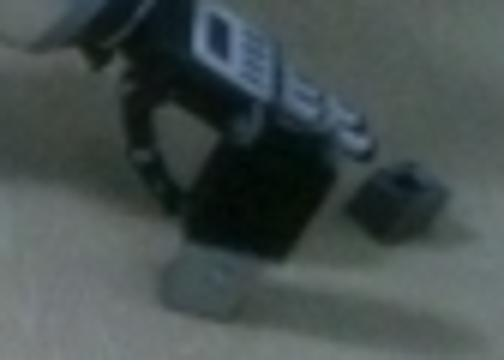

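Call:
{"method": "execute_actions", "body": {
  "actions": [
    [[-0.0033,0.00074,0,0,0,0,1,-0.39,0.28,0.28,-1,-1,0.0,-0.8,0,0,0,0,0,0,-1,-1,-1,-1,-1,-1,0,-0.8]]
  ]
}}

Call:
{"method": "execute_actions", "body": {
  "actions": [
    [[0.0016,-0.00036,0,0,0,0,1,-0.39,0.28,0.28,-1,-1,0.0,-0.8,0,0,0,0,0,0,-1,-1,-1,-1,-1,-1,0,-0.8]]
  ]
}}

Call:
{"method": "execute_actions", "body": {
  "actions": [
    [[0.0005,-0.00011,0,0,0,0,1,-0.39,0.28,0.28,-1,-1,0.0,-0.8,0,0,0,0,0,0,-1,-1,-1,-1,-1,-1,0,-0.8]]
  ]
}}

Call:
{"method": "execute_actions", "body": {
  "actions": [
    [[0.0005,-0.00011,0,0,0,0,1,-0.39,0.28,0.28,-1,-1,0.0,-0.8,0,0,0,0,0,0,-1,-1,-1,-1,-1,-1,0,-0.8]]
  ]
}}

Call:
{"method": "execute_actions", "body": {
  "actions": [
    [[0.0005,-0.00011,0,0,0,0,1,-0.39,0.28,0.28,-1,-1,0.0,-0.8,0,0,0,0,0,0,-1,-1,-1,-1,-1,-1,0,-0.8]]
  ]
}}

Scene clock: 3900.50 s.
left_arm: end_effector_position=(+0.6901, -0.1119, +0.0292) hand_measured=(+1.000, -0.390, +0.280, +0.280, -1.000, -1.000) hand_load_n=(+0.0, +0.5, +0.0, +0.0, +0.0, +0.0) hand_stopped_by=(target, target, target, target, target, target) hand_force_limit=0.00 hand_speed=-0.80 end_effector_quat_wxyz=(-0.569, +0.815, -0.081, +0.077) | right_arm: end_effector_position=(+1.0755, +0.5099, +0.3616) hand_measured=(-1.000, -1.000, -1.000, -1.000, -1.000, -1.000) hand_load_n=(+0.0, +0.0, +0.0, +0.0, +0.0, +0.0) hand_stopped_by=(target, target, target, target, target, target) hand_force_limit=0.00 hand_speed=-0.80 end_effector_quat_wxyz=(+0.059, +0.833, -0.550, +0.006)
Joint positions: left_arm=[-0.857 -1.142 2.39 -1.805 5.582 3.549] | right_arm=[0.277 -0.627 0.736 1.545 1.657 -3.266]
Joint torques (N m): left_arm=[-27.11 -149.68 -14.13 -5.84 -1.6 -1.87] | right_arm=[9.17 -265.64 -88.09 10.45 6.09 0.93]
Wrist force (N): left_arm=[-1.4 0.0 5.7] | right_arm=[0.2 0.2 0.7]
Wrist torque (N m): left_arm=[-0.55 0.56 -0.25] | right_arm=[0.01 -0.02 0.05]
Wrist force, peak (N): left_arm=[-11.7 -1.2 6.5] | right_arm=[0.1 0.5 1.6]
Hand target: left_arm +0.6900, -0.1119, +0.0292; -0.569, +0.815, -0.081, +0.077 | right_arm +1.0755, +0.5099, +0.3616; +0.059, +0.833, -0.550, +0.006
Off the commanded pose: left_arm 0.000 m, 0 deg | right_arm 0.000 m, 0 deg.
Step readings (end_effector_position of left_arm | right_arm):
0: (+0.6920, -0.1124, +0.0292) | (+1.0755, +0.5099, +0.3616)
1: (+0.6920, -0.1124, +0.0292) | (+1.0755, +0.5099, +0.3616)
2: (+0.6918, -0.1123, +0.0292) | (+1.0755, +0.5099, +0.3616)
4: (+0.6912, -0.1121, +0.0291) | (+1.0755, +0.5099, +0.3616)
8: (+0.6904, -0.1120, +0.0291) | (+1.0755, +0.5099, +0.3616)
15: (+0.6901, -0.1119, +0.0292) | (+1.0755, +0.5099, +0.3616)

Scene clock: 3901.20 s.
left_arm: end_effector_position=(+0.6910, -0.1121, +0.0292) hand_measured=(+1.000, -0.390, +0.280, +0.280, -1.000, -1.000) hand_load_n=(+0.0, +0.0, +0.0, +0.0, -0.5, +0.0) hand_stopped_by=(target, target, target, target, target, target) hand_force_limit=0.00 hand_speed=-0.80 end_effector_quat_wxyz=(-0.569, +0.815, -0.081, +0.077) | right_arm: end_effector_position=(+1.0755, +0.5099, +0.3616) hand_measured=(-1.000, -1.000, -1.000, -1.000, -1.000, -1.000) hand_load_n=(+0.0, +0.0, +0.0, +0.0, +0.0, +0.0) hand_stopped_by=(target, target, target, target, target, target) hand_force_limit=0.00 hand_speed=-0.80 end_effector_quat_wxyz=(+0.059, +0.833, -0.550, +0.006)
Joint positions: left_arm=[-0.856 -1.141 2.389 -1.805 5.582 3.55] | right_arm=[0.277 -0.627 0.736 1.545 1.657 -3.266]
Joint torques (N m): left_arm=[15.11 -98.55 -54.56 0.14 7 3.36] | right_arm=[14.18 -266.9 -89.95 10.21 5.4 0.74]
Wrist force (N): left_arm=[-1.5 -0.3 5.7] | right_arm=[0.7 0.6 1.2]
Wrist torque (N m): left_arm=[-0.60 0.57 -0.24] | right_arm=[0.05 -0.12 0.09]
Wrist force, peak (N): left_arm=[-1.7 -0.3 6.5] | right_arm=[0.6 0.8 1.4]
Hand target: left_arm +0.6910, -0.1121, +0.0292; -0.569, +0.815, -0.081, +0.077 | right_arm +1.0755, +0.5099, +0.3616; +0.059, +0.833, -0.550, +0.006
Off the commanded pose: left_arm 0.000 m, 0 deg | right_arm 0.000 m, 0 deg.
Step readings (end_effector_position of left_arm | right_arm):
0: (+0.6901, -0.1119, +0.0292) | (+1.0755, +0.5099, +0.3616)
1: (+0.6901, -0.1119, +0.0292) | (+1.0755, +0.5099, +0.3616)
2: (+0.6901, -0.1119, +0.0292) | (+1.0755, +0.5099, +0.3616)
4: (+0.6903, -0.1119, +0.0292) | (+1.0755, +0.5099, +0.3616)
8: (+0.6907, -0.1121, +0.0292) | (+1.0755, +0.5099, +0.3616)
15: (+0.6910, -0.1122, +0.0292) | (+1.0755, +0.5099, +0.3616)

Scene clock: 3901.90 s.
left_arm: end_effector_position=(+0.6913, -0.1122, +0.0292) hand_measured=(+1.000, -0.390, +0.280, +0.280, -1.000, -1.000) hand_load_n=(+0.0, +0.5, +0.0, -0.5, +0.0, +0.0) hand_stopped_by=(target, target, target, target, target, target) hand_force_limit=0.00 hand_speed=-0.80 end_effector_quat_wxyz=(-0.569, +0.815, -0.081, +0.077) | right_arm: end_effector_position=(+1.0755, +0.5099, +0.3616) hand_measured=(-1.000, -1.000, -1.000, -1.000, -1.000, -1.000) hand_load_n=(+0.0, +0.0, +0.0, +0.0, +0.0, +0.0) hand_stopped_by=(target, target, target, target, target, target) hand_force_limit=0.00 hand_speed=-0.80 end_effector_quat_wxyz=(+0.059, +0.833, -0.550, +0.006)
Joint positions: left_arm=[-0.856 -1.141 2.389 -1.804 5.583 3.55] | right_arm=[0.277 -0.627 0.736 1.545 1.657 -3.266]
Joint torques (N m): left_arm=[15.82 -100.65 -55.96 0.75 6.92 3.13] | right_arm=[10.81 -262.74 -86.57 10.99 5.59 0.69]
Wrist force (N): left_arm=[-1.8 -0.1 6.0] | right_arm=[0.4 0.8 0.9]
Wrist torque (N m): left_arm=[-0.59 0.63 -0.27] | right_arm=[0.09 -0.05 0.08]
Wrist force, peak (N): left_arm=[-2.1 -0.5 6.3] | right_arm=[0.6 0.6 1.2]
Hand target: left_arm +0.6913, -0.1122, +0.0292; -0.569, +0.815, -0.081, +0.077 | right_arm +1.0755, +0.5099, +0.3616; +0.059, +0.833, -0.550, +0.006
Off the commanded pose: left_arm 0.000 m, 0 deg | right_arm 0.000 m, 0 deg.
Step readings (end_effector_position of left_arm | right_arm):
0: (+0.6910, -0.1121, +0.0292) | (+1.0755, +0.5099, +0.3616)
1: (+0.6910, -0.1121, +0.0292) | (+1.0755, +0.5099, +0.3616)
2: (+0.6910, -0.1121, +0.0292) | (+1.0755, +0.5099, +0.3616)
4: (+0.6911, -0.1122, +0.0292) | (+1.0755, +0.5099, +0.3616)
8: (+0.6913, -0.1122, +0.0292) | (+1.0755, +0.5099, +0.3616)
15: (+0.6913, -0.1122, +0.0292) | (+1.0755, +0.5099, +0.3616)

Scene clock: 3902.60 s.
left_arm: end_effector_position=(+0.6916, -0.1123, +0.0292) hand_measured=(+1.000, -0.390, +0.280, +0.280, -1.000, -1.000) hand_load_n=(+0.0, +0.0, +0.0, +0.0, +0.0, +0.0) hand_stopped_by=(target, target, target, target, target, target) hand_force_limit=0.00 hand_speed=-0.80 end_effector_quat_wxyz=(-0.569, +0.815, -0.081, +0.077) | right_arm: end_effector_position=(+1.0755, +0.5099, +0.3616) hand_measured=(-1.000, -1.000, -1.000, -1.000, -1.000, -1.000) hand_load_n=(+0.0, +0.0, +0.0, +0.0, +0.0, +0.0) hand_stopped_by=(target, target, target, target, target, target) hand_force_limit=0.00 hand_speed=-0.80 end_effector_quat_wxyz=(+0.059, +0.833, -0.550, +0.006)
Joint positions: left_arm=[-0.855 -1.141 2.389 -1.804 5.583 3.55] | right_arm=[0.277 -0.627 0.736 1.545 1.657 -3.266]
Joint torques (N m): left_arm=[17.11 -100.63 -57.65 0.74 7.28 3.46] | right_arm=[12.85 -265.21 -87.81 10.55 5.6 0.7]
Wrist force (N): left_arm=[-3.4 -0.3 6.2] | right_arm=[0.5 0.8 1.1]
Wrist torque (N m): left_arm=[-0.61 0.68 -0.29] | right_arm=[0.08 -0.08 0.08]
Wrist force, peak (N): left_arm=[-3.4 -0.3 6.2] | right_arm=[0.4 0.8 1.3]
Hand target: left_arm +0.6916, -0.1123, +0.0292; -0.569, +0.815, -0.081, +0.077 | right_arm +1.0755, +0.5099, +0.3616; +0.059, +0.833, -0.550, +0.006
Off the commanded pose: left_arm 0.000 m, 0 deg | right_arm 0.000 m, 0 deg.
Step readings (end_effector_position of left_arm | right_arm):
0: (+0.6913, -0.1122, +0.0292) | (+1.0755, +0.5099, +0.3616)
1: (+0.6913, -0.1122, +0.0292) | (+1.0755, +0.5099, +0.3616)
2: (+0.6913, -0.1122, +0.0292) | (+1.0755, +0.5099, +0.3616)
4: (+0.6915, -0.1122, +0.0292) | (+1.0755, +0.5099, +0.3616)
8: (+0.6916, -0.1123, +0.0292) | (+1.0755, +0.5099, +0.3616)
15: (+0.6916, -0.1123, +0.0292) | (+1.0755, +0.5099, +0.3616)

Scene clock: 3903.30 s.
left_arm: end_effector_position=(+0.6919, -0.1123, +0.0292) hand_measured=(+1.000, -0.390, +0.280, +0.280, -1.000, -1.000) hand_load_n=(+0.0, +0.5, +0.0, +0.0, +0.0, +0.0) hand_stopped_by=(target, target, target, target, target, target) hand_force_limit=0.00 hand_speed=-0.80 end_effector_quat_wxyz=(-0.569, +0.815, -0.081, +0.077) | right_arm: end_effector_position=(+1.0755, +0.5099, +0.3616) hand_measured=(-1.000, -1.000, -1.000, -1.000, -1.000, -1.000) hand_load_n=(+0.0, +0.0, +0.0, +0.0, +0.0, +0.0) hand_stopped_by=(target, target, target, target, target, target) hand_force_limit=0.00 hand_speed=-0.80 end_effector_quat_wxyz=(+0.059, +0.833, -0.550, +0.006)
Joint positions: left_arm=[-0.855 -1.141 2.388 -1.804 5.583 3.551] | right_arm=[0.277 -0.627 0.736 1.545 1.657 -3.266]
Joint torques (N m): left_arm=[16.4 -100.53 -61.18 -0.49 9.22 3.5] | right_arm=[16.62 -262.26 -89.35 10.45 5.26 0.97]
Wrist force (N): left_arm=[-8.0 -1.2 5.9] | right_arm=[-0.2 0.7 0.9]
Wrist torque (N m): left_arm=[-0.62 0.54 -0.26] | right_arm=[0.07 0.03 0.04]
Wrist force, peak (N): left_arm=[-8.5 -1.2 6.5] | right_arm=[0.6 0.8 1.2]
Hand target: left_arm +0.6919, -0.1123, +0.0292; -0.569, +0.815, -0.081, +0.077 | right_arm +1.0755, +0.5099, +0.3616; +0.059, +0.833, -0.550, +0.006
Off the commanded pose: left_arm 0.000 m, 0 deg | right_arm 0.000 m, 0 deg.
Step readings (end_effector_position of left_arm | right_arm):
0: (+0.6916, -0.1123, +0.0292) | (+1.0755, +0.5099, +0.3616)
1: (+0.6916, -0.1123, +0.0292) | (+1.0755, +0.5099, +0.3616)
2: (+0.6916, -0.1123, +0.0292) | (+1.0755, +0.5099, +0.3616)
4: (+0.6917, -0.1123, +0.0292) | (+1.0755, +0.5099, +0.3616)
8: (+0.6918, -0.1123, +0.0292) | (+1.0755, +0.5099, +0.3616)
15: (+0.6919, -0.1123, +0.0292) | (+1.0755, +0.5099, +0.3616)

Call:
{"method": "execute_actions", "body": {
  "actions": [
    [[0.0004,-0.00009,0,0,0,0,1,-0.39,0.28,0.28,-1,-1,0.0,-0.8,0,0,0,0,0,0,-1,-1,-1,-1,-1,-1,0,-0.8]]
  ]
}}

Call:
{"method": "execute_actions", "body": {
  "actions": [
    [[0.0002,-0.00005,0,0,0,0,1,-0.39,0.28,0.28,-1,-1,0.0,-0.8,0,0,0,0,0,0,-1,-1,-1,-1,-1,-1,0,-0.8]]
  ]
}}

Call:
{"method": "wait", "body": {
  "seconds": 2
}}

Scene clock: 3909.20 s.
left_arm: end_effector_position=(+0.6922, -0.1124, +0.0292) hand_measured=(+1.000, -0.390, +0.280, +0.280, -1.000, -1.000) hand_load_n=(+0.0, +0.0, +0.0, +0.0, +0.0, +0.0) hand_stopped_by=(target, target, target, target, target, target) hand_force_limit=0.00 hand_speed=-0.80 end_effector_quat_wxyz=(-0.569, +0.815, -0.081, +0.077) | right_arm: end_effector_position=(+1.0755, +0.5099, +0.3616) hand_measured=(-1.000, -1.000, -1.000, -1.000, -1.000, -1.000) hand_load_n=(+0.0, +0.0, +0.0, +0.0, +0.0, +0.0) hand_stopped_by=(target, target, target, target, target, target) hand_force_limit=0.00 hand_speed=-0.80 end_effector_quat_wxyz=(+0.059, +0.833, -0.550, +0.006)
Joint positions: left_arm=[-0.855 -1.141 2.388 -1.804 5.583 3.551] | right_arm=[0.277 -0.627 0.736 1.545 1.657 -3.266]
Joint torques (N m): left_arm=[15.03 -103.24 -62.53 -1.62 9.05 4.56] | right_arm=[11.81 -262.45 -90.39 10.72 5.88 0.18]
Wrist force (N): left_arm=[-11.1 -1.0 6.8] | right_arm=[0.1 0.4 1.1]
Wrist torque (N m): left_arm=[-0.65 0.63 -0.29] | right_arm=[0.01 -0.01 0.05]
Wrist force, peak (N): left_arm=[-13.6 -1.9 5.9] | right_arm=[0.7 0.8 1.3]
Hand target: left_arm +0.6921, -0.1124, +0.0292; -0.569, +0.815, -0.081, +0.077 | right_arm +1.0755, +0.5099, +0.3616; +0.059, +0.833, -0.550, +0.006
Off the commanded pose: left_arm 0.000 m, 0 deg | right_arm 0.000 m, 0 deg.
Step readings (end_effector_position of left_arm | right_arm):
0: (+0.6919, -0.1123, +0.0292) | (+1.0755, +0.5099, +0.3616)
1: (+0.6919, -0.1123, +0.0292) | (+1.0755, +0.5099, +0.3616)
2: (+0.6919, -0.1123, +0.0292) | (+1.0755, +0.5099, +0.3616)
4: (+0.6920, -0.1124, +0.0292) | (+1.0755, +0.5099, +0.3616)
8: (+0.6921, -0.1124, +0.0292) | (+1.0755, +0.5099, +0.3616)
15: (+0.6921, -0.1124, +0.0292) | (+1.0755, +0.5099, +0.3616)

Scene clock: 3909.90 s.
left_arm: end_effector_position=(+0.6923, -0.1124, +0.0292) hand_measured=(+1.000, -0.390, +0.280, +0.280, -1.000, -1.000) hand_load_n=(+0.0, +0.0, +0.0, +0.0, +0.0, +0.0) hand_stopped_by=(target, target, target, target, target, target) hand_force_limit=0.00 hand_speed=-0.80 end_effector_quat_wxyz=(-0.569, +0.815, -0.081, +0.077) | right_arm: end_effector_position=(+1.0755, +0.5099, +0.3616) hand_measured=(-1.000, -1.000, -1.000, -1.000, -1.000, -1.000) hand_load_n=(+0.0, +0.0, +0.0, +0.0, +0.0, +0.0) hand_stopped_by=(target, target, target, target, target, target) hand_force_limit=0.00 hand_speed=-0.80 end_effector_quat_wxyz=(+0.059, +0.833, -0.550, +0.006)
Joint positions: left_arm=[-0.855 -1.141 2.388 -1.804 5.583 3.551] | right_arm=[0.277 -0.627 0.736 1.545 1.657 -3.266]
Joint torques (N m): left_arm=[16.75 -97.83 -66.21 -0.9 10.51 4.65] | right_arm=[13.49 -262.28 -86.48 10.47 5.27 0.48]
Wrist force (N): left_arm=[-13.6 -1.1 6.6] | right_arm=[0.6 0.3 1.1]
Wrist torque (N m): left_arm=[-0.57 0.63 -0.32] | right_arm=[0.00 -0.10 0.07]
Wrist force, peak (N): left_arm=[-13.6 -1.1 6.6] | right_arm=[0.2 0.4 1.5]
Hand target: left_arm +0.6923, -0.1124, +0.0292; -0.569, +0.815, -0.081, +0.077 | right_arm +1.0755, +0.5099, +0.3616; +0.059, +0.833, -0.550, +0.006
Off the commanded pose: left_arm 0.000 m, 0 deg | right_arm 0.000 m, 0 deg.
Step readings (end_effector_position of left_arm | right_arm):
0: (+0.6922, -0.1124, +0.0292) | (+1.0755, +0.5099, +0.3616)
1: (+0.6922, -0.1124, +0.0292) | (+1.0755, +0.5099, +0.3616)
2: (+0.6922, -0.1124, +0.0292) | (+1.0755, +0.5099, +0.3616)
4: (+0.6922, -0.1124, +0.0292) | (+1.0755, +0.5099, +0.3616)
8: (+0.6922, -0.1124, +0.0292) | (+1.0755, +0.5099, +0.3616)
15: (+0.6923, -0.1124, +0.0292) | (+1.0755, +0.5099, +0.3616)

Scene clock: 3911.90 s.
left_arm: end_effector_position=(+0.6923, -0.1124, +0.0292) hand_measured=(+1.000, -0.390, +0.280, +0.280, -1.000, -1.000) hand_load_n=(+0.0, +0.0, -0.5, +0.0, +0.0, +0.0) hand_stopped_by=(target, target, target, target, target, target) hand_force_limit=0.00 hand_speed=-0.80 end_effector_quat_wxyz=(-0.569, +0.815, -0.081, +0.077) | right_arm: end_effector_position=(+1.0755, +0.5099, +0.3616) hand_measured=(-1.000, -1.000, -1.000, -1.000, -1.000, -1.000) hand_load_n=(+0.0, +0.0, +0.0, +0.0, +0.0, +0.0) hand_stopped_by=(target, target, target, target, target, target) hand_force_limit=0.00 hand_speed=-0.80 end_effector_quat_wxyz=(+0.059, +0.833, -0.550, +0.006)
Joint positions: left_arm=[-0.855 -1.141 2.388 -1.804 5.583 3.551] | right_arm=[0.277 -0.627 0.736 1.545 1.657 -3.266]
Joint torques (N m): left_arm=[16.03 -98.11 -66.05 -1.71 10.38 4] | right_arm=[12.61 -264.18 -86.41 10.65 5.58 1.12]
Wrist force (N): left_arm=[-13.6 -1.2 6.3] | right_arm=[0.2 0.3 1.3]
Wrist torque (N m): left_arm=[-0.57 0.61 -0.31] | right_arm=[-0.01 -0.04 0.05]
Wrist force, peak (N): left_arm=[-14.1 -1.3 6.4] | right_arm=[0.6 0.9 1.3]
Hand target: left_arm +0.6923, -0.1124, +0.0292; -0.569, +0.815, -0.081, +0.077 | right_arm +1.0755, +0.5099, +0.3616; +0.059, +0.833, -0.550, +0.006
Off the commanded pose: left_arm 0.000 m, 0 deg | right_arm 0.000 m, 0 deg.
wait: 2.00 s; at rest by 0.17 s

Call:
{"method": "execute_actions", "body": {
  "actions": [
    [[-0.002,0.00045,0,0,0,0,1,-0.39,0.28,0.28,-1,-1,0.0,-0.8,0,0,0,0,0,0,-1,-1,-1,-1,-1,-1,0,-0.8]]
  ]
}}

Call:
{"method": "execute_actions", "body": {
  "actions": [
    [[0.001,-0.00022,0,0,0,0,1,-0.39,0.28,0.28,-1,-1,0.0,-0.8,0,0,0,0,0,0,-1,-1,-1,-1,-1,-1,0,-0.8]]
  ]
}}

Call:
{"method": "execute_actions", "body": {
  "actions": [
    [[0.0003,-0.00007,0,0,0,0,1,-0.39,0.28,0.28,-1,-1,0.0,-0.8,0,0,0,0,0,0,-1,-1,-1,-1,-1,-1,0,-0.8]]
  ]
}}

Call:
{"method": "execute_actions", "body": {
  "actions": [
    [[0.0003,-0.00007,0,0,0,0,1,-0.39,0.28,0.28,-1,-1,0.0,-0.8,0,0,0,0,0,0,-1,-1,-1,-1,-1,-1,0,-0.8]]
  ]
}}

Call:
{"method": "execute_actions", "body": {
  "actions": [
    [[0.0003,-0.00007,0,0,0,0,1,-0.39,0.28,0.28,-1,-1,0.0,-0.8,0,0,0,0,0,0,-1,-1,-1,-1,-1,-1,0,-0.8]]
  ]
}}

Call:
{"method": "execute_actions", "body": {
  "actions": [
    [[0.0003,-0.00007,0,0,0,0,1,-0.39,0.28,0.28,-1,-1,0.0,-0.8,0,0,0,0,0,0,-1,-1,-1,-1,-1,-1,0,-0.8]]
  ]
}}

Scene clock: 3921.87 s.
left_arm: end_effector_position=(+0.6911, -0.1121, +0.0292) hand_measured=(+1.000, -0.390, +0.280, +0.280, -1.000, -1.000) hand_load_n=(+0.0, +0.0, +0.0, -0.5, +0.0, +0.0) hand_stopped_by=(target, target, target, target, target, target) hand_force_limit=0.00 hand_speed=-0.80 end_effector_quat_wxyz=(-0.569, +0.815, -0.081, +0.077) | right_arm: end_effector_position=(+1.0755, +0.5099, +0.3616) hand_measured=(-1.000, -1.000, -1.000, -1.000, -1.000, -1.000) hand_load_n=(+0.5, +0.0, +0.0, +0.0, +0.0, +0.0) hand_stopped_by=(target, target, target, target, target, target) hand_force_limit=0.00 hand_speed=-0.80 end_effector_quat_wxyz=(+0.059, +0.833, -0.550, +0.006)
Joint positions: left_arm=[-0.856 -1.141 2.389 -1.805 5.582 3.55] | right_arm=[0.277 -0.627 0.736 1.545 1.657 -3.266]
Joint torques (N m): left_arm=[-30.15 -145.95 -13.79 -5.72 -1.57 -2.19] | right_arm=[8.75 -266.5 -88.05 10 5.51 1.01]
Wrist force (N): left_arm=[-1.9 -0.4 5.8] | right_arm=[0.1 0.2 1.0]
Wrist torque (N m): left_arm=[-0.63 0.64 -0.26] | right_arm=[-0.01 0.00 0.03]
Wrist force, peak (N): left_arm=[-14.1 -1.7 6.3] | right_arm=[0.7 0.6 1.6]
Hand target: left_arm +0.6911, -0.1121, +0.0292; -0.569, +0.815, -0.081, +0.077 | right_arm +1.0755, +0.5099, +0.3616; +0.059, +0.833, -0.550, +0.006
Off the commanded pose: left_arm 0.000 m, 0 deg | right_arm 0.000 m, 0 deg.
Step readings (end_effector_position of left_arm | right_arm):
0: (+0.6923, -0.1124, +0.0292) | (+1.0755, +0.5099, +0.3616)
1: (+0.6923, -0.1124, +0.0292) | (+1.0755, +0.5099, +0.3616)
2: (+0.6922, -0.1124, +0.0292) | (+1.0755, +0.5099, +0.3616)
4: (+0.6919, -0.1124, +0.0292) | (+1.0755, +0.5099, +0.3616)
8: (+0.6914, -0.1122, +0.0292) | (+1.0755, +0.5099, +0.3616)
15: (+0.6911, -0.1122, +0.0292) | (+1.0755, +0.5099, +0.3616)

Scene clock: 3922.57 s.
left_arm: end_effector_position=(+0.6917, -0.1123, +0.0292) hand_measured=(+1.000, -0.390, +0.280, +0.280, -1.000, -1.000) hand_load_n=(+0.0, +0.0, +0.0, +0.0, +0.0, +0.0) hand_stopped_by=(target, target, target, target, target, target) hand_force_limit=0.00 hand_speed=-0.80 end_effector_quat_wxyz=(-0.569, +0.815, -0.081, +0.077) | right_arm: end_effector_position=(+1.0755, +0.5099, +0.3616) hand_measured=(-1.000, -1.000, -1.000, -1.000, -1.000, -1.000) hand_load_n=(+0.0, +0.0, +0.0, +0.0, +0.0, +0.0) hand_stopped_by=(target, target, target, target, target, target) hand_force_limit=0.00 hand_speed=-0.80 end_effector_quat_wxyz=(+0.059, +0.833, -0.550, +0.006)
Joint positions: left_arm=[-0.855 -1.141 2.388 -1.804 5.583 3.55] | right_arm=[0.277 -0.627 0.736 1.545 1.657 -3.266]
Joint torques (N m): left_arm=[19.23 -99.18 -56.15 -0.34 7.44 3.54] | right_arm=[12.32 -264.42 -89.14 10.88 5.6 1.09]
Wrist force (N): left_arm=[-2.1 0.0 5.8] | right_arm=[0.3 0.2 1.2]
Wrist torque (N m): left_arm=[-0.56 0.64 -0.28] | right_arm=[-0.02 -0.05 0.05]
Wrist force, peak (N): left_arm=[-1.9 -0.4 6.5] | right_arm=[0.2 0.5 1.6]
Hand target: left_arm +0.6917, -0.1123, +0.0292; -0.569, +0.815, -0.081, +0.077 | right_arm +1.0755, +0.5099, +0.3616; +0.059, +0.833, -0.550, +0.006
Off the commanded pose: left_arm 0.000 m, 0 deg | right_arm 0.000 m, 0 deg.
Step readings (end_effector_position of left_arm | right_arm):
0: (+0.6911, -0.1121, +0.0292) | (+1.0755, +0.5099, +0.3616)
1: (+0.6911, -0.1121, +0.0292) | (+1.0755, +0.5099, +0.3616)
2: (+0.6911, -0.1121, +0.0292) | (+1.0755, +0.5099, +0.3616)
4: (+0.6912, -0.1121, +0.0292) | (+1.0755, +0.5099, +0.3616)
8: (+0.6914, -0.1122, +0.0292) | (+1.0755, +0.5099, +0.3616)
15: (+0.6916, -0.1123, +0.0292) | (+1.0755, +0.5099, +0.3616)

Scene clock: 3923.27 s.
left_arm: end_effector_position=(+0.6918, -0.1123, +0.0292) hand_measured=(+1.000, -0.390, +0.280, +0.280, -1.000, -1.000) hand_load_n=(+0.0, +0.0, +0.0, +0.0, +0.0, +0.0) hand_stopped_by=(target, target, target, target, target, target) hand_force_limit=0.00 hand_speed=-0.80 end_effector_quat_wxyz=(-0.569, +0.815, -0.081, +0.077) | right_arm: end_effector_position=(+1.0755, +0.5099, +0.3616) hand_measured=(-1.000, -1.000, -1.000, -1.000, -1.000, -1.000) hand_load_n=(+0.0, +0.0, +0.0, +0.0, +0.0, +0.0) hand_stopped_by=(target, target, target, target, target, target) hand_force_limit=0.00 hand_speed=-0.80 end_effector_quat_wxyz=(+0.059, +0.833, -0.550, +0.006)
Joint positions: left_arm=[-0.855 -1.141 2.388 -1.804 5.583 3.551] | right_arm=[0.277 -0.627 0.736 1.545 1.657 -3.266]
Joint torques (N m): left_arm=[16.36 -101.41 -58.57 0.16 8.06 3.58] | right_arm=[12.23 -266.65 -90.44 10.92 6 0.48]
Wrist force (N): left_arm=[-4.3 -1.1 6.0] | right_arm=[0.4 0.5 0.8]
Wrist torque (N m): left_arm=[-0.67 0.60 -0.25] | right_arm=[0.05 -0.05 0.07]
Wrist force, peak (N): left_arm=[-4.7 -0.6 6.3] | right_arm=[0.4 0.6 1.4]
Hand target: left_arm +0.6918, -0.1123, +0.0292; -0.569, +0.815, -0.081, +0.077 | right_arm +1.0755, +0.5099, +0.3616; +0.059, +0.833, -0.550, +0.006
Off the commanded pose: left_arm 0.000 m, 0 deg | right_arm 0.000 m, 0 deg.
Step readings (end_effector_position of left_arm | right_arm):
0: (+0.6917, -0.1123, +0.0292) | (+1.0755, +0.5099, +0.3616)
1: (+0.6917, -0.1123, +0.0292) | (+1.0755, +0.5099, +0.3616)
2: (+0.6917, -0.1123, +0.0292) | (+1.0755, +0.5099, +0.3616)
4: (+0.6917, -0.1123, +0.0292) | (+1.0755, +0.5099, +0.3616)
8: (+0.6918, -0.1123, +0.0292) | (+1.0755, +0.5099, +0.3616)
15: (+0.6918, -0.1123, +0.0292) | (+1.0755, +0.5099, +0.3616)

Scene clock: 3923.97 s.
left_arm: end_effector_position=(+0.6920, -0.1124, +0.0292) hand_measured=(+1.000, -0.390, +0.280, +0.280, -1.000, -1.000) hand_load_n=(+0.0, +0.0, +0.0, +0.0, -0.5, +0.0) hand_stopped_by=(target, target, target, target, target, target) hand_force_limit=0.00 hand_speed=-0.80 end_effector_quat_wxyz=(-0.569, +0.815, -0.081, +0.077) | right_arm: end_effector_position=(+1.0755, +0.5099, +0.3616) hand_measured=(-1.000, -1.000, -1.000, -1.000, -1.000, -1.000) hand_load_n=(+0.0, +0.0, +0.0, +0.5, +0.5, +0.0) hand_stopped_by=(target, target, target, target, target, target) hand_force_limit=0.00 hand_speed=-0.80 end_effector_quat_wxyz=(+0.059, +0.833, -0.550, +0.006)
Joint positions: left_arm=[-0.855 -1.141 2.388 -1.804 5.583 3.551] | right_arm=[0.277 -0.627 0.736 1.545 1.657 -3.266]
Joint torques (N m): left_arm=[15.21 -103.99 -61.01 0.17 8.83 3.49] | right_arm=[13.03 -266.23 -89.67 11.19 5.71 0.28]
Wrist force (N): left_arm=[-8.0 -1.9 5.9] | right_arm=[0.3 0.3 1.1]
Wrist torque (N m): left_arm=[-0.66 0.57 -0.26] | right_arm=[0.00 -0.05 0.06]
Wrist force, peak (N): left_arm=[-8.2 -1.8 6.3] | right_arm=[0.2 0.7 1.3]
Hand target: left_arm +0.6920, -0.1124, +0.0292; -0.569, +0.815, -0.081, +0.077 | right_arm +1.0755, +0.5099, +0.3616; +0.059, +0.833, -0.550, +0.006
Off the commanded pose: left_arm 0.000 m, 0 deg | right_arm 0.000 m, 0 deg.
Step readings (end_effector_position of left_arm | right_arm):
0: (+0.6918, -0.1123, +0.0292) | (+1.0755, +0.5099, +0.3616)
1: (+0.6918, -0.1123, +0.0292) | (+1.0755, +0.5099, +0.3616)
2: (+0.6919, -0.1123, +0.0292) | (+1.0755, +0.5099, +0.3616)
4: (+0.6919, -0.1123, +0.0292) | (+1.0755, +0.5099, +0.3616)
8: (+0.6920, -0.1123, +0.0292) | (+1.0755, +0.5099, +0.3616)
15: (+0.6920, -0.1124, +0.0292) | (+1.0755, +0.5099, +0.3616)

Scene clock: 3924.67 s.
left_arm: end_effector_position=(+0.6922, -0.1124, +0.0292) hand_measured=(+1.000, -0.390, +0.280, +0.280, -1.000, -1.000) hand_load_n=(+0.0, +0.5, +0.0, +0.0, -0.5, +0.0) hand_stopped_by=(target, target, target, target, target, target) hand_force_limit=0.00 hand_speed=-0.80 end_effector_quat_wxyz=(-0.569, +0.815, -0.081, +0.077) | right_arm: end_effector_position=(+1.0755, +0.5099, +0.3616) hand_measured=(-1.000, -1.000, -1.000, -1.000, -1.000, -1.000) hand_load_n=(+0.0, +0.0, +0.0, +0.0, +0.0, +0.0) hand_stopped_by=(target, target, target, target, target, target) hand_force_limit=0.00 hand_speed=-0.80 end_effector_quat_wxyz=(+0.059, +0.833, -0.550, +0.006)
Joint positions: left_arm=[-0.855 -1.141 2.388 -1.804 5.583 3.551] | right_arm=[0.277 -0.627 0.736 1.545 1.657 -3.266]
Joint torques (N m): left_arm=[16.68 -102.19 -64.58 -1.18 10 3.83] | right_arm=[10.34 -267.62 -88.23 9.96 6.2 0.21]
Wrist force (N): left_arm=[-11.6 -2.0 6.1] | right_arm=[0.4 0.4 1.1]
Wrist torque (N m): left_arm=[-0.58 0.54 -0.28] | right_arm=[0.01 -0.06 0.06]
Wrist force, peak (N): left_arm=[-12.1 -2.4 6.1] | right_arm=[0.6 0.7 1.1]
Hand target: left_arm +0.6922, -0.1124, +0.0292; -0.569, +0.815, -0.081, +0.077 | right_arm +1.0755, +0.5099, +0.3616; +0.059, +0.833, -0.550, +0.006
Off the commanded pose: left_arm 0.000 m, 0 deg | right_arm 0.000 m, 0 deg.
Step readings (end_effector_position of left_arm | right_arm):
0: (+0.6920, -0.1124, +0.0292) | (+1.0755, +0.5099, +0.3616)
1: (+0.6920, -0.1124, +0.0292) | (+1.0755, +0.5099, +0.3616)
2: (+0.6920, -0.1124, +0.0292) | (+1.0755, +0.5099, +0.3616)
4: (+0.6921, -0.1124, +0.0292) | (+1.0755, +0.5099, +0.3616)
8: (+0.6922, -0.1124, +0.0292) | (+1.0755, +0.5099, +0.3616)
15: (+0.6922, -0.1124, +0.0292) | (+1.0755, +0.5099, +0.3616)

Scene clock: 3925.37 s.
left_arm: end_effector_position=(+0.6924, -0.1124, +0.0292) hand_measured=(+1.000, -0.390, +0.280, +0.280, -1.000, -1.000) hand_load_n=(+0.0, +0.0, +0.0, +0.0, +0.0, +0.0) hand_stopped_by=(target, target, target, target, target, target) hand_force_limit=0.00 hand_speed=-0.80 end_effector_quat_wxyz=(-0.569, +0.815, -0.081, +0.077) | right_arm: end_effector_position=(+1.0755, +0.5099, +0.3616) hand_measured=(-1.000, -1.000, -1.000, -1.000, -1.000, -1.000) hand_load_n=(+0.0, +0.0, +0.0, +0.0, +0.0, +0.0) hand_stopped_by=(target, target, target, target, target, target) hand_force_limit=0.00 hand_speed=-0.80 end_effector_quat_wxyz=(+0.059, +0.833, -0.550, +0.006)
Joint positions: left_arm=[-0.855 -1.14 2.388 -1.804 5.583 3.551] | right_arm=[0.277 -0.627 0.736 1.545 1.657 -3.266]
Joint torques (N m): left_arm=[16.48 -101.93 -66.81 -1.27 10.1 4.43] | right_arm=[11.37 -262.06 -89.17 10.43 5.48 0.68]
Wrist force (N): left_arm=[-12.8 -1.6 6.2] | right_arm=[0.6 0.7 1.1]
Wrist torque (N m): left_arm=[-0.63 0.63 -0.30] | right_arm=[0.07 -0.09 0.08]
Wrist force, peak (N): left_arm=[-14.5 -2.6 6.1] | right_arm=[0.6 0.6 1.5]
Hand target: left_arm +0.6924, -0.1124, +0.0292; -0.569, +0.815, -0.081, +0.077 | right_arm +1.0755, +0.5099, +0.3616; +0.059, +0.833, -0.550, +0.006
Off the commanded pose: left_arm 0.000 m, 0 deg | right_arm 0.000 m, 0 deg.
Step readings (end_effector_position of left_arm | right_arm):
0: (+0.6922, -0.1124, +0.0292) | (+1.0755, +0.5099, +0.3616)
1: (+0.6922, -0.1124, +0.0292) | (+1.0755, +0.5099, +0.3616)
2: (+0.6922, -0.1124, +0.0292) | (+1.0755, +0.5099, +0.3616)
4: (+0.6923, -0.1124, +0.0292) | (+1.0755, +0.5099, +0.3616)
8: (+0.6924, -0.1124, +0.0292) | (+1.0755, +0.5099, +0.3616)
15: (+0.6924, -0.1124, +0.0292) | (+1.0755, +0.5099, +0.3616)

Call:
{"method": "execute_actions", "body": {
  "actions": [
    [[0.0004,-0.00009,0,0,0,0,1,-0.39,0.28,0.28,-1,-1,0.0,-0.8,0,0,0,0,0,0,-1,-1,-1,-1,-1,-1,0,-0.8]]
  ]
}}

Call:
{"method": "execute_actions", "body": {
  "actions": [
    [[0.0004,-0.00009,0,0,0,0,1,-0.39,0.28,0.28,-1,-1,0.0,-0.8,0,0,0,0,0,0,-1,-1,-1,-1,-1,-1,0,-0.8]]
  ]
}}

Scene clock: 3929.40 s.
left_arm: end_effector_position=(+0.6926, -0.1125, +0.0292) hand_measured=(+1.000, -0.390, +0.280, +0.280, -1.000, -1.000) hand_load_n=(+0.0, +0.0, +0.0, +0.0, -0.5, +0.0) hand_stopped_by=(target, target, target, target, target, target) hand_force_limit=0.00 hand_speed=-0.80 end_effector_quat_wxyz=(-0.569, +0.815, -0.081, +0.077) | right_arm: end_effector_position=(+1.0755, +0.5099, +0.3616) hand_measured=(-1.000, -1.000, -1.000, -1.000, -1.000, -1.000) hand_load_n=(+0.0, +0.0, +0.0, +0.0, +0.0, +0.0) hand_stopped_by=(target, target, target, target, target, target) hand_force_limit=0.00 hand_speed=-0.80 end_effector_quat_wxyz=(+0.059, +0.833, -0.550, +0.006)
Joint positions: left_arm=[-0.855 -1.14 2.387 -1.804 5.584 3.551] | right_arm=[0.277 -0.627 0.736 1.545 1.657 -3.266]
Joint torques (N m): left_arm=[15.2 -100.92 -64.21 -1.41 9.77 4.26] | right_arm=[6.02 -264.82 -86.03 10.65 5.62 0.6]
Wrist force (N): left_arm=[-11.2 -0.9 6.3] | right_arm=[0.4 0.2 1.0]
Wrist torque (N m): left_arm=[-0.60 0.57 -0.29] | right_arm=[-0.02 -0.06 0.06]
Wrist force, peak (N): left_arm=[-13.8 -1.6 6.7] | right_arm=[0.8 0.8 1.3]
Hand target: left_arm +0.6926, -0.1125, +0.0292; -0.569, +0.815, -0.081, +0.077 | right_arm +1.0755, +0.5099, +0.3616; +0.059, +0.833, -0.550, +0.006
Off the commanded pose: left_arm 0.000 m, 0 deg | right_arm 0.000 m, 0 deg.
Step readings (end_effector_position of left_arm | right_arm):
0: (+0.6924, -0.1124, +0.0292) | (+1.0755, +0.5099, +0.3616)
1: (+0.6924, -0.1124, +0.0292) | (+1.0755, +0.5099, +0.3616)
2: (+0.6924, -0.1125, +0.0292) | (+1.0755, +0.5099, +0.3616)
4: (+0.6925, -0.1125, +0.0292) | (+1.0755, +0.5099, +0.3616)
8: (+0.6926, -0.1125, +0.0292) | (+1.0755, +0.5099, +0.3616)
15: (+0.6926, -0.1125, +0.0292) | (+1.0755, +0.5099, +0.3616)

Scene clock: 3930.10 s.
left_arm: end_effector_position=(+0.6929, -0.1126, +0.0292) hand_measured=(+1.000, -0.390, +0.280, +0.280, -1.000, -1.000) hand_load_n=(+0.0, +0.0, +0.0, +0.0, +0.0, +0.0) hand_stopped_by=(target, target, target, target, target, target) hand_force_limit=0.00 hand_speed=-0.80 end_effector_quat_wxyz=(-0.569, +0.815, -0.081, +0.077) | right_arm: end_effector_position=(+1.0755, +0.5099, +0.3616) hand_measured=(-1.000, -1.000, -1.000, -1.000, -1.000, -1.000) hand_load_n=(+0.0, +0.0, +0.0, +0.0, +0.0, +0.0) hand_stopped_by=(target, target, target, target, target, target) hand_force_limit=0.00 hand_speed=-0.80 end_effector_quat_wxyz=(+0.059, +0.833, -0.550, +0.006)
Joint positions: left_arm=[-0.854 -1.14 2.387 -1.804 5.584 3.551] | right_arm=[0.277 -0.627 0.736 1.545 1.657 -3.266]
Joint torques (N m): left_arm=[15.57 -100.48 -66.49 -0.91 10.56 4.71] | right_arm=[11.18 -266.98 -84.19 10.52 5.11 -0.03]
Wrist force (N): left_arm=[-13.8 -1.1 6.3] | right_arm=[0.3 0.6 1.0]
Wrist torque (N m): left_arm=[-0.54 0.63 -0.33] | right_arm=[0.06 -0.03 0.06]
Wrist force, peak (N): left_arm=[-13.8 -1.1 6.3] | right_arm=[0.3 0.4 1.3]
Hand target: left_arm +0.6929, -0.1126, +0.0292; -0.569, +0.815, -0.081, +0.077 | right_arm +1.0755, +0.5099, +0.3616; +0.059, +0.833, -0.550, +0.006
Off the commanded pose: left_arm 0.000 m, 0 deg | right_arm 0.000 m, 0 deg.
Step readings (end_effector_position of left_arm | right_arm):
0: (+0.6926, -0.1125, +0.0292) | (+1.0755, +0.5099, +0.3616)
1: (+0.6926, -0.1125, +0.0292) | (+1.0755, +0.5099, +0.3616)
2: (+0.6927, -0.1125, +0.0292) | (+1.0755, +0.5099, +0.3616)
4: (+0.6927, -0.1125, +0.0292) | (+1.0755, +0.5099, +0.3616)
8: (+0.6928, -0.1125, +0.0292) | (+1.0755, +0.5099, +0.3616)
15: (+0.6929, -0.1125, +0.0292) | (+1.0755, +0.5099, +0.3616)

Call:
{"method": "execute_actions", "body": {
  "actions": [
    [[0.0004,-0.00009,0,0,0,0,1,-0.39,0.28,0.28,-1,-1,0.0,-0.8,0,0,0,0,0,0,-1,-1,-1,-1,-1,-1,0,-0.8]]
  ]
}}

Call:
{"method": "execute_actions", "body": {
  "actions": [
    [[0.0004,-0.00009,0,0,0,0,1,-0.39,0.28,0.28,-1,-1,0.0,-0.8,0,0,0,0,0,0,-1,-1,-1,-1,-1,-1,0,-0.8]]
  ]
}}

Call:
{"method": "execute_actions", "body": {
  "actions": [
    [[0.0004,-0.00009,0,0,0,0,1,-0.39,0.28,0.28,-1,-1,0.0,-0.8,0,0,0,0,0,0,-1,-1,-1,-1,-1,-1,0,-0.8]]
  ],
  "cameras": ["cam_high"]
}}

Call:
{"method": "zoom_image", "body": {
  "camera": "cam_high",
  "region": [530, 182, 566, 208]
}}

Scene clock: 3937.10 s.
left_arm: end_effector_position=(+0.6931, -0.1126, +0.0292) hand_measured=(+1.000, -0.390, +0.280, +0.280, -1.000, -1.000) hand_load_n=(+0.0, +0.0, +0.0, +0.0, +0.0, +0.0) hand_stopped_by=(target, target, target, target, target, target) hand_force_limit=0.00 hand_speed=-0.80 end_effector_quat_wxyz=(-0.569, +0.815, -0.081, +0.077) | right_arm: end_effector_position=(+1.0755, +0.5099, +0.3616) hand_measured=(-1.000, -1.000, -1.000, -1.000, -1.000, -1.000) hand_load_n=(+0.0, +0.0, +0.0, +0.0, +0.0, +0.0) hand_stopped_by=(target, target, target, target, target, target) hand_force_limit=0.00 hand_speed=-0.80 end_effector_quat_wxyz=(+0.059, +0.833, -0.550, +0.006)
Joint positions: left_arm=[-0.854 -1.14 2.387 -1.804 5.584 3.551] | right_arm=[0.277 -0.627 0.736 1.545 1.657 -3.266]
Joint torques (N m): left_arm=[18.14 -101.79 -64.16 -0.86 9.79 4.27] | right_arm=[9.19 -261.8 -88.96 10.52 5.76 0.71]
Wrist force (N): left_arm=[-12.1 -1.1 6.5] | right_arm=[0.2 0.5 0.8]
Wrist torque (N m): left_arm=[-0.61 0.59 -0.30] | right_arm=[0.06 -0.03 0.06]
Wrist force, peak (N): left_arm=[-14.1 -0.9 6.7] | right_arm=[0.8 0.5 1.3]
Hand target: left_arm +0.6931, -0.1126, +0.0292; -0.569, +0.815, -0.081, +0.077 | right_arm +1.0755, +0.5099, +0.3616; +0.059, +0.833, -0.550, +0.006
Off the commanded pose: left_arm 0.000 m, 0 deg | right_arm 0.000 m, 0 deg.
Step readings (end_effector_position of left_arm | right_arm):
0: (+0.6929, -0.1126, +0.0292) | (+1.0755, +0.5099, +0.3616)
1: (+0.6929, -0.1126, +0.0292) | (+1.0755, +0.5099, +0.3616)
2: (+0.6929, -0.1126, +0.0292) | (+1.0755, +0.5099, +0.3616)
4: (+0.6930, -0.1126, +0.0292) | (+1.0755, +0.5099, +0.3616)
8: (+0.6931, -0.1126, +0.0292) | (+1.0755, +0.5099, +0.3616)
15: (+0.6931, -0.1126, +0.0292) | (+1.0755, +0.5099, +0.3616)

Scene clock: 3937.80 s.
left_arm: end_effector_position=(+0.6934, -0.1127, +0.0292) hand_measured=(+1.000, -0.390, +0.280, +0.280, -1.000, -1.000) hand_load_n=(+0.0, +0.0, +0.0, +0.0, +0.0, +0.0) hand_stopped_by=(target, target, target, target, target, target) hand_force_limit=0.00 hand_speed=-0.80 end_effector_quat_wxyz=(-0.569, +0.815, -0.081, +0.077) | right_arm: end_effector_position=(+1.0755, +0.5099, +0.3616) hand_measured=(-1.000, -1.000, -1.000, -1.000, -1.000, -1.000) hand_load_n=(+0.0, -0.5, +0.0, +0.0, +0.0, +0.0) hand_stopped_by=(target, target, target, target, target, target) hand_force_limit=0.00 hand_speed=-0.80 end_effector_quat_wxyz=(+0.059, +0.833, -0.550, +0.006)
Joint positions: left_arm=[-0.854 -1.14 2.386 -1.804 5.584 3.552] | right_arm=[0.277 -0.627 0.736 1.545 1.657 -3.266]
Joint torques (N m): left_arm=[13.62 -99.49 -63.01 -1.4 8.93 4.25] | right_arm=[10.83 -269.47 -87.5 10.25 5.45 0.91]
Wrist force (N): left_arm=[-11.3 -0.6 6.5] | right_arm=[0.3 0.4 1.4]
Wrist torque (N m): left_arm=[-0.56 0.63 -0.31] | right_arm=[0.00 -0.05 0.06]
Wrist force, peak (N): left_arm=[-14.0 -1.6 6.4] | right_arm=[0.4 0.8 1.4]
Hand target: left_arm +0.6933, -0.1127, +0.0292; -0.569, +0.815, -0.081, +0.077 | right_arm +1.0755, +0.5099, +0.3616; +0.059, +0.833, -0.550, +0.006
Off the commanded pose: left_arm 0.000 m, 0 deg | right_arm 0.000 m, 0 deg.
Step readings (end_effector_position of left_arm | right_arm):
0: (+0.6931, -0.1126, +0.0292) | (+1.0755, +0.5099, +0.3616)
1: (+0.6931, -0.1126, +0.0292) | (+1.0755, +0.5099, +0.3616)
2: (+0.6931, -0.1126, +0.0292) | (+1.0755, +0.5099, +0.3616)
4: (+0.6932, -0.1126, +0.0292) | (+1.0755, +0.5099, +0.3616)
8: (+0.6933, -0.1126, +0.0292) | (+1.0755, +0.5099, +0.3616)
15: (+0.6934, -0.1127, +0.0292) | (+1.0755, +0.5099, +0.3616)

Scene clock: 3938.50 s.
left_arm: end_effector_position=(+0.6936, -0.1127, +0.0292) hand_measured=(+1.000, -0.390, +0.280, +0.280, -1.000, -1.000) hand_load_n=(+0.0, +0.0, +0.0, +0.0, +0.0, +0.0) hand_stopped_by=(target, target, target, target, target, target) hand_force_limit=0.00 hand_speed=-0.80 end_effector_quat_wxyz=(-0.569, +0.815, -0.081, +0.077) | right_arm: end_effector_position=(+1.0755, +0.5099, +0.3616) hand_measured=(-1.000, -1.000, -1.000, -1.000, -1.000, -1.000) hand_load_n=(+0.0, +0.0, +0.0, +0.0, +0.0, +0.0) hand_stopped_by=(target, target, target, target, target, target) hand_force_limit=0.00 hand_speed=-0.80 end_effector_quat_wxyz=(+0.059, +0.833, -0.550, +0.006)
Joint positions: left_arm=[-0.854 -1.14 2.386 -1.804 5.584 3.552] | right_arm=[0.277 -0.627 0.736 1.545 1.657 -3.266]
Joint torques (N m): left_arm=[15.9 -98.86 -64.79 -1.61 10.42 3.93] | right_arm=[10.6 -270.26 -86.08 10.54 5.81 0.59]
Wrist force (N): left_arm=[-12.8 -1.5 6.5] | right_arm=[0.3 0.5 0.9]
Wrist torque (N m): left_arm=[-0.62 0.55 -0.28] | right_arm=[0.05 -0.04 0.06]
Wrist force, peak (N): left_arm=[-13.7 -1.5 6.2] | right_arm=[0.0 0.6 1.5]
Hand target: left_arm +0.6936, -0.1127, +0.0292; -0.569, +0.815, -0.081, +0.077 | right_arm +1.0755, +0.5099, +0.3616; +0.059, +0.833, -0.550, +0.006
Off the commanded pose: left_arm 0.000 m, 0 deg | right_arm 0.000 m, 0 deg.
Step readings (end_effector_position of left_arm | right_arm):
0: (+0.6934, -0.1127, +0.0292) | (+1.0755, +0.5099, +0.3616)
1: (+0.6934, -0.1127, +0.0292) | (+1.0755, +0.5099, +0.3616)
2: (+0.6934, -0.1127, +0.0292) | (+1.0755, +0.5099, +0.3616)
4: (+0.6935, -0.1127, +0.0292) | (+1.0755, +0.5099, +0.3616)
8: (+0.6935, -0.1127, +0.0292) | (+1.0755, +0.5099, +0.3616)
15: (+0.6936, -0.1127, +0.0292) | (+1.0755, +0.5099, +0.3616)

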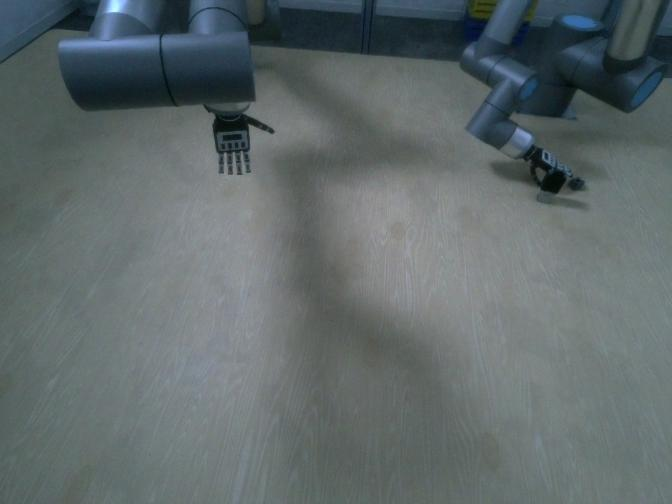

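Scaled by 14.000.

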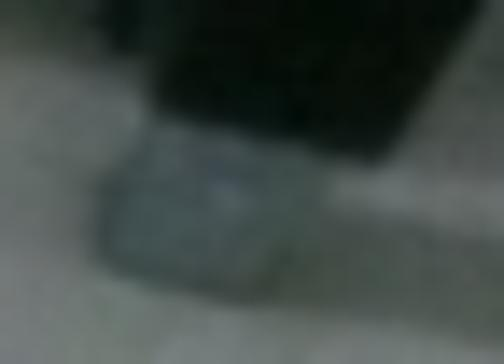

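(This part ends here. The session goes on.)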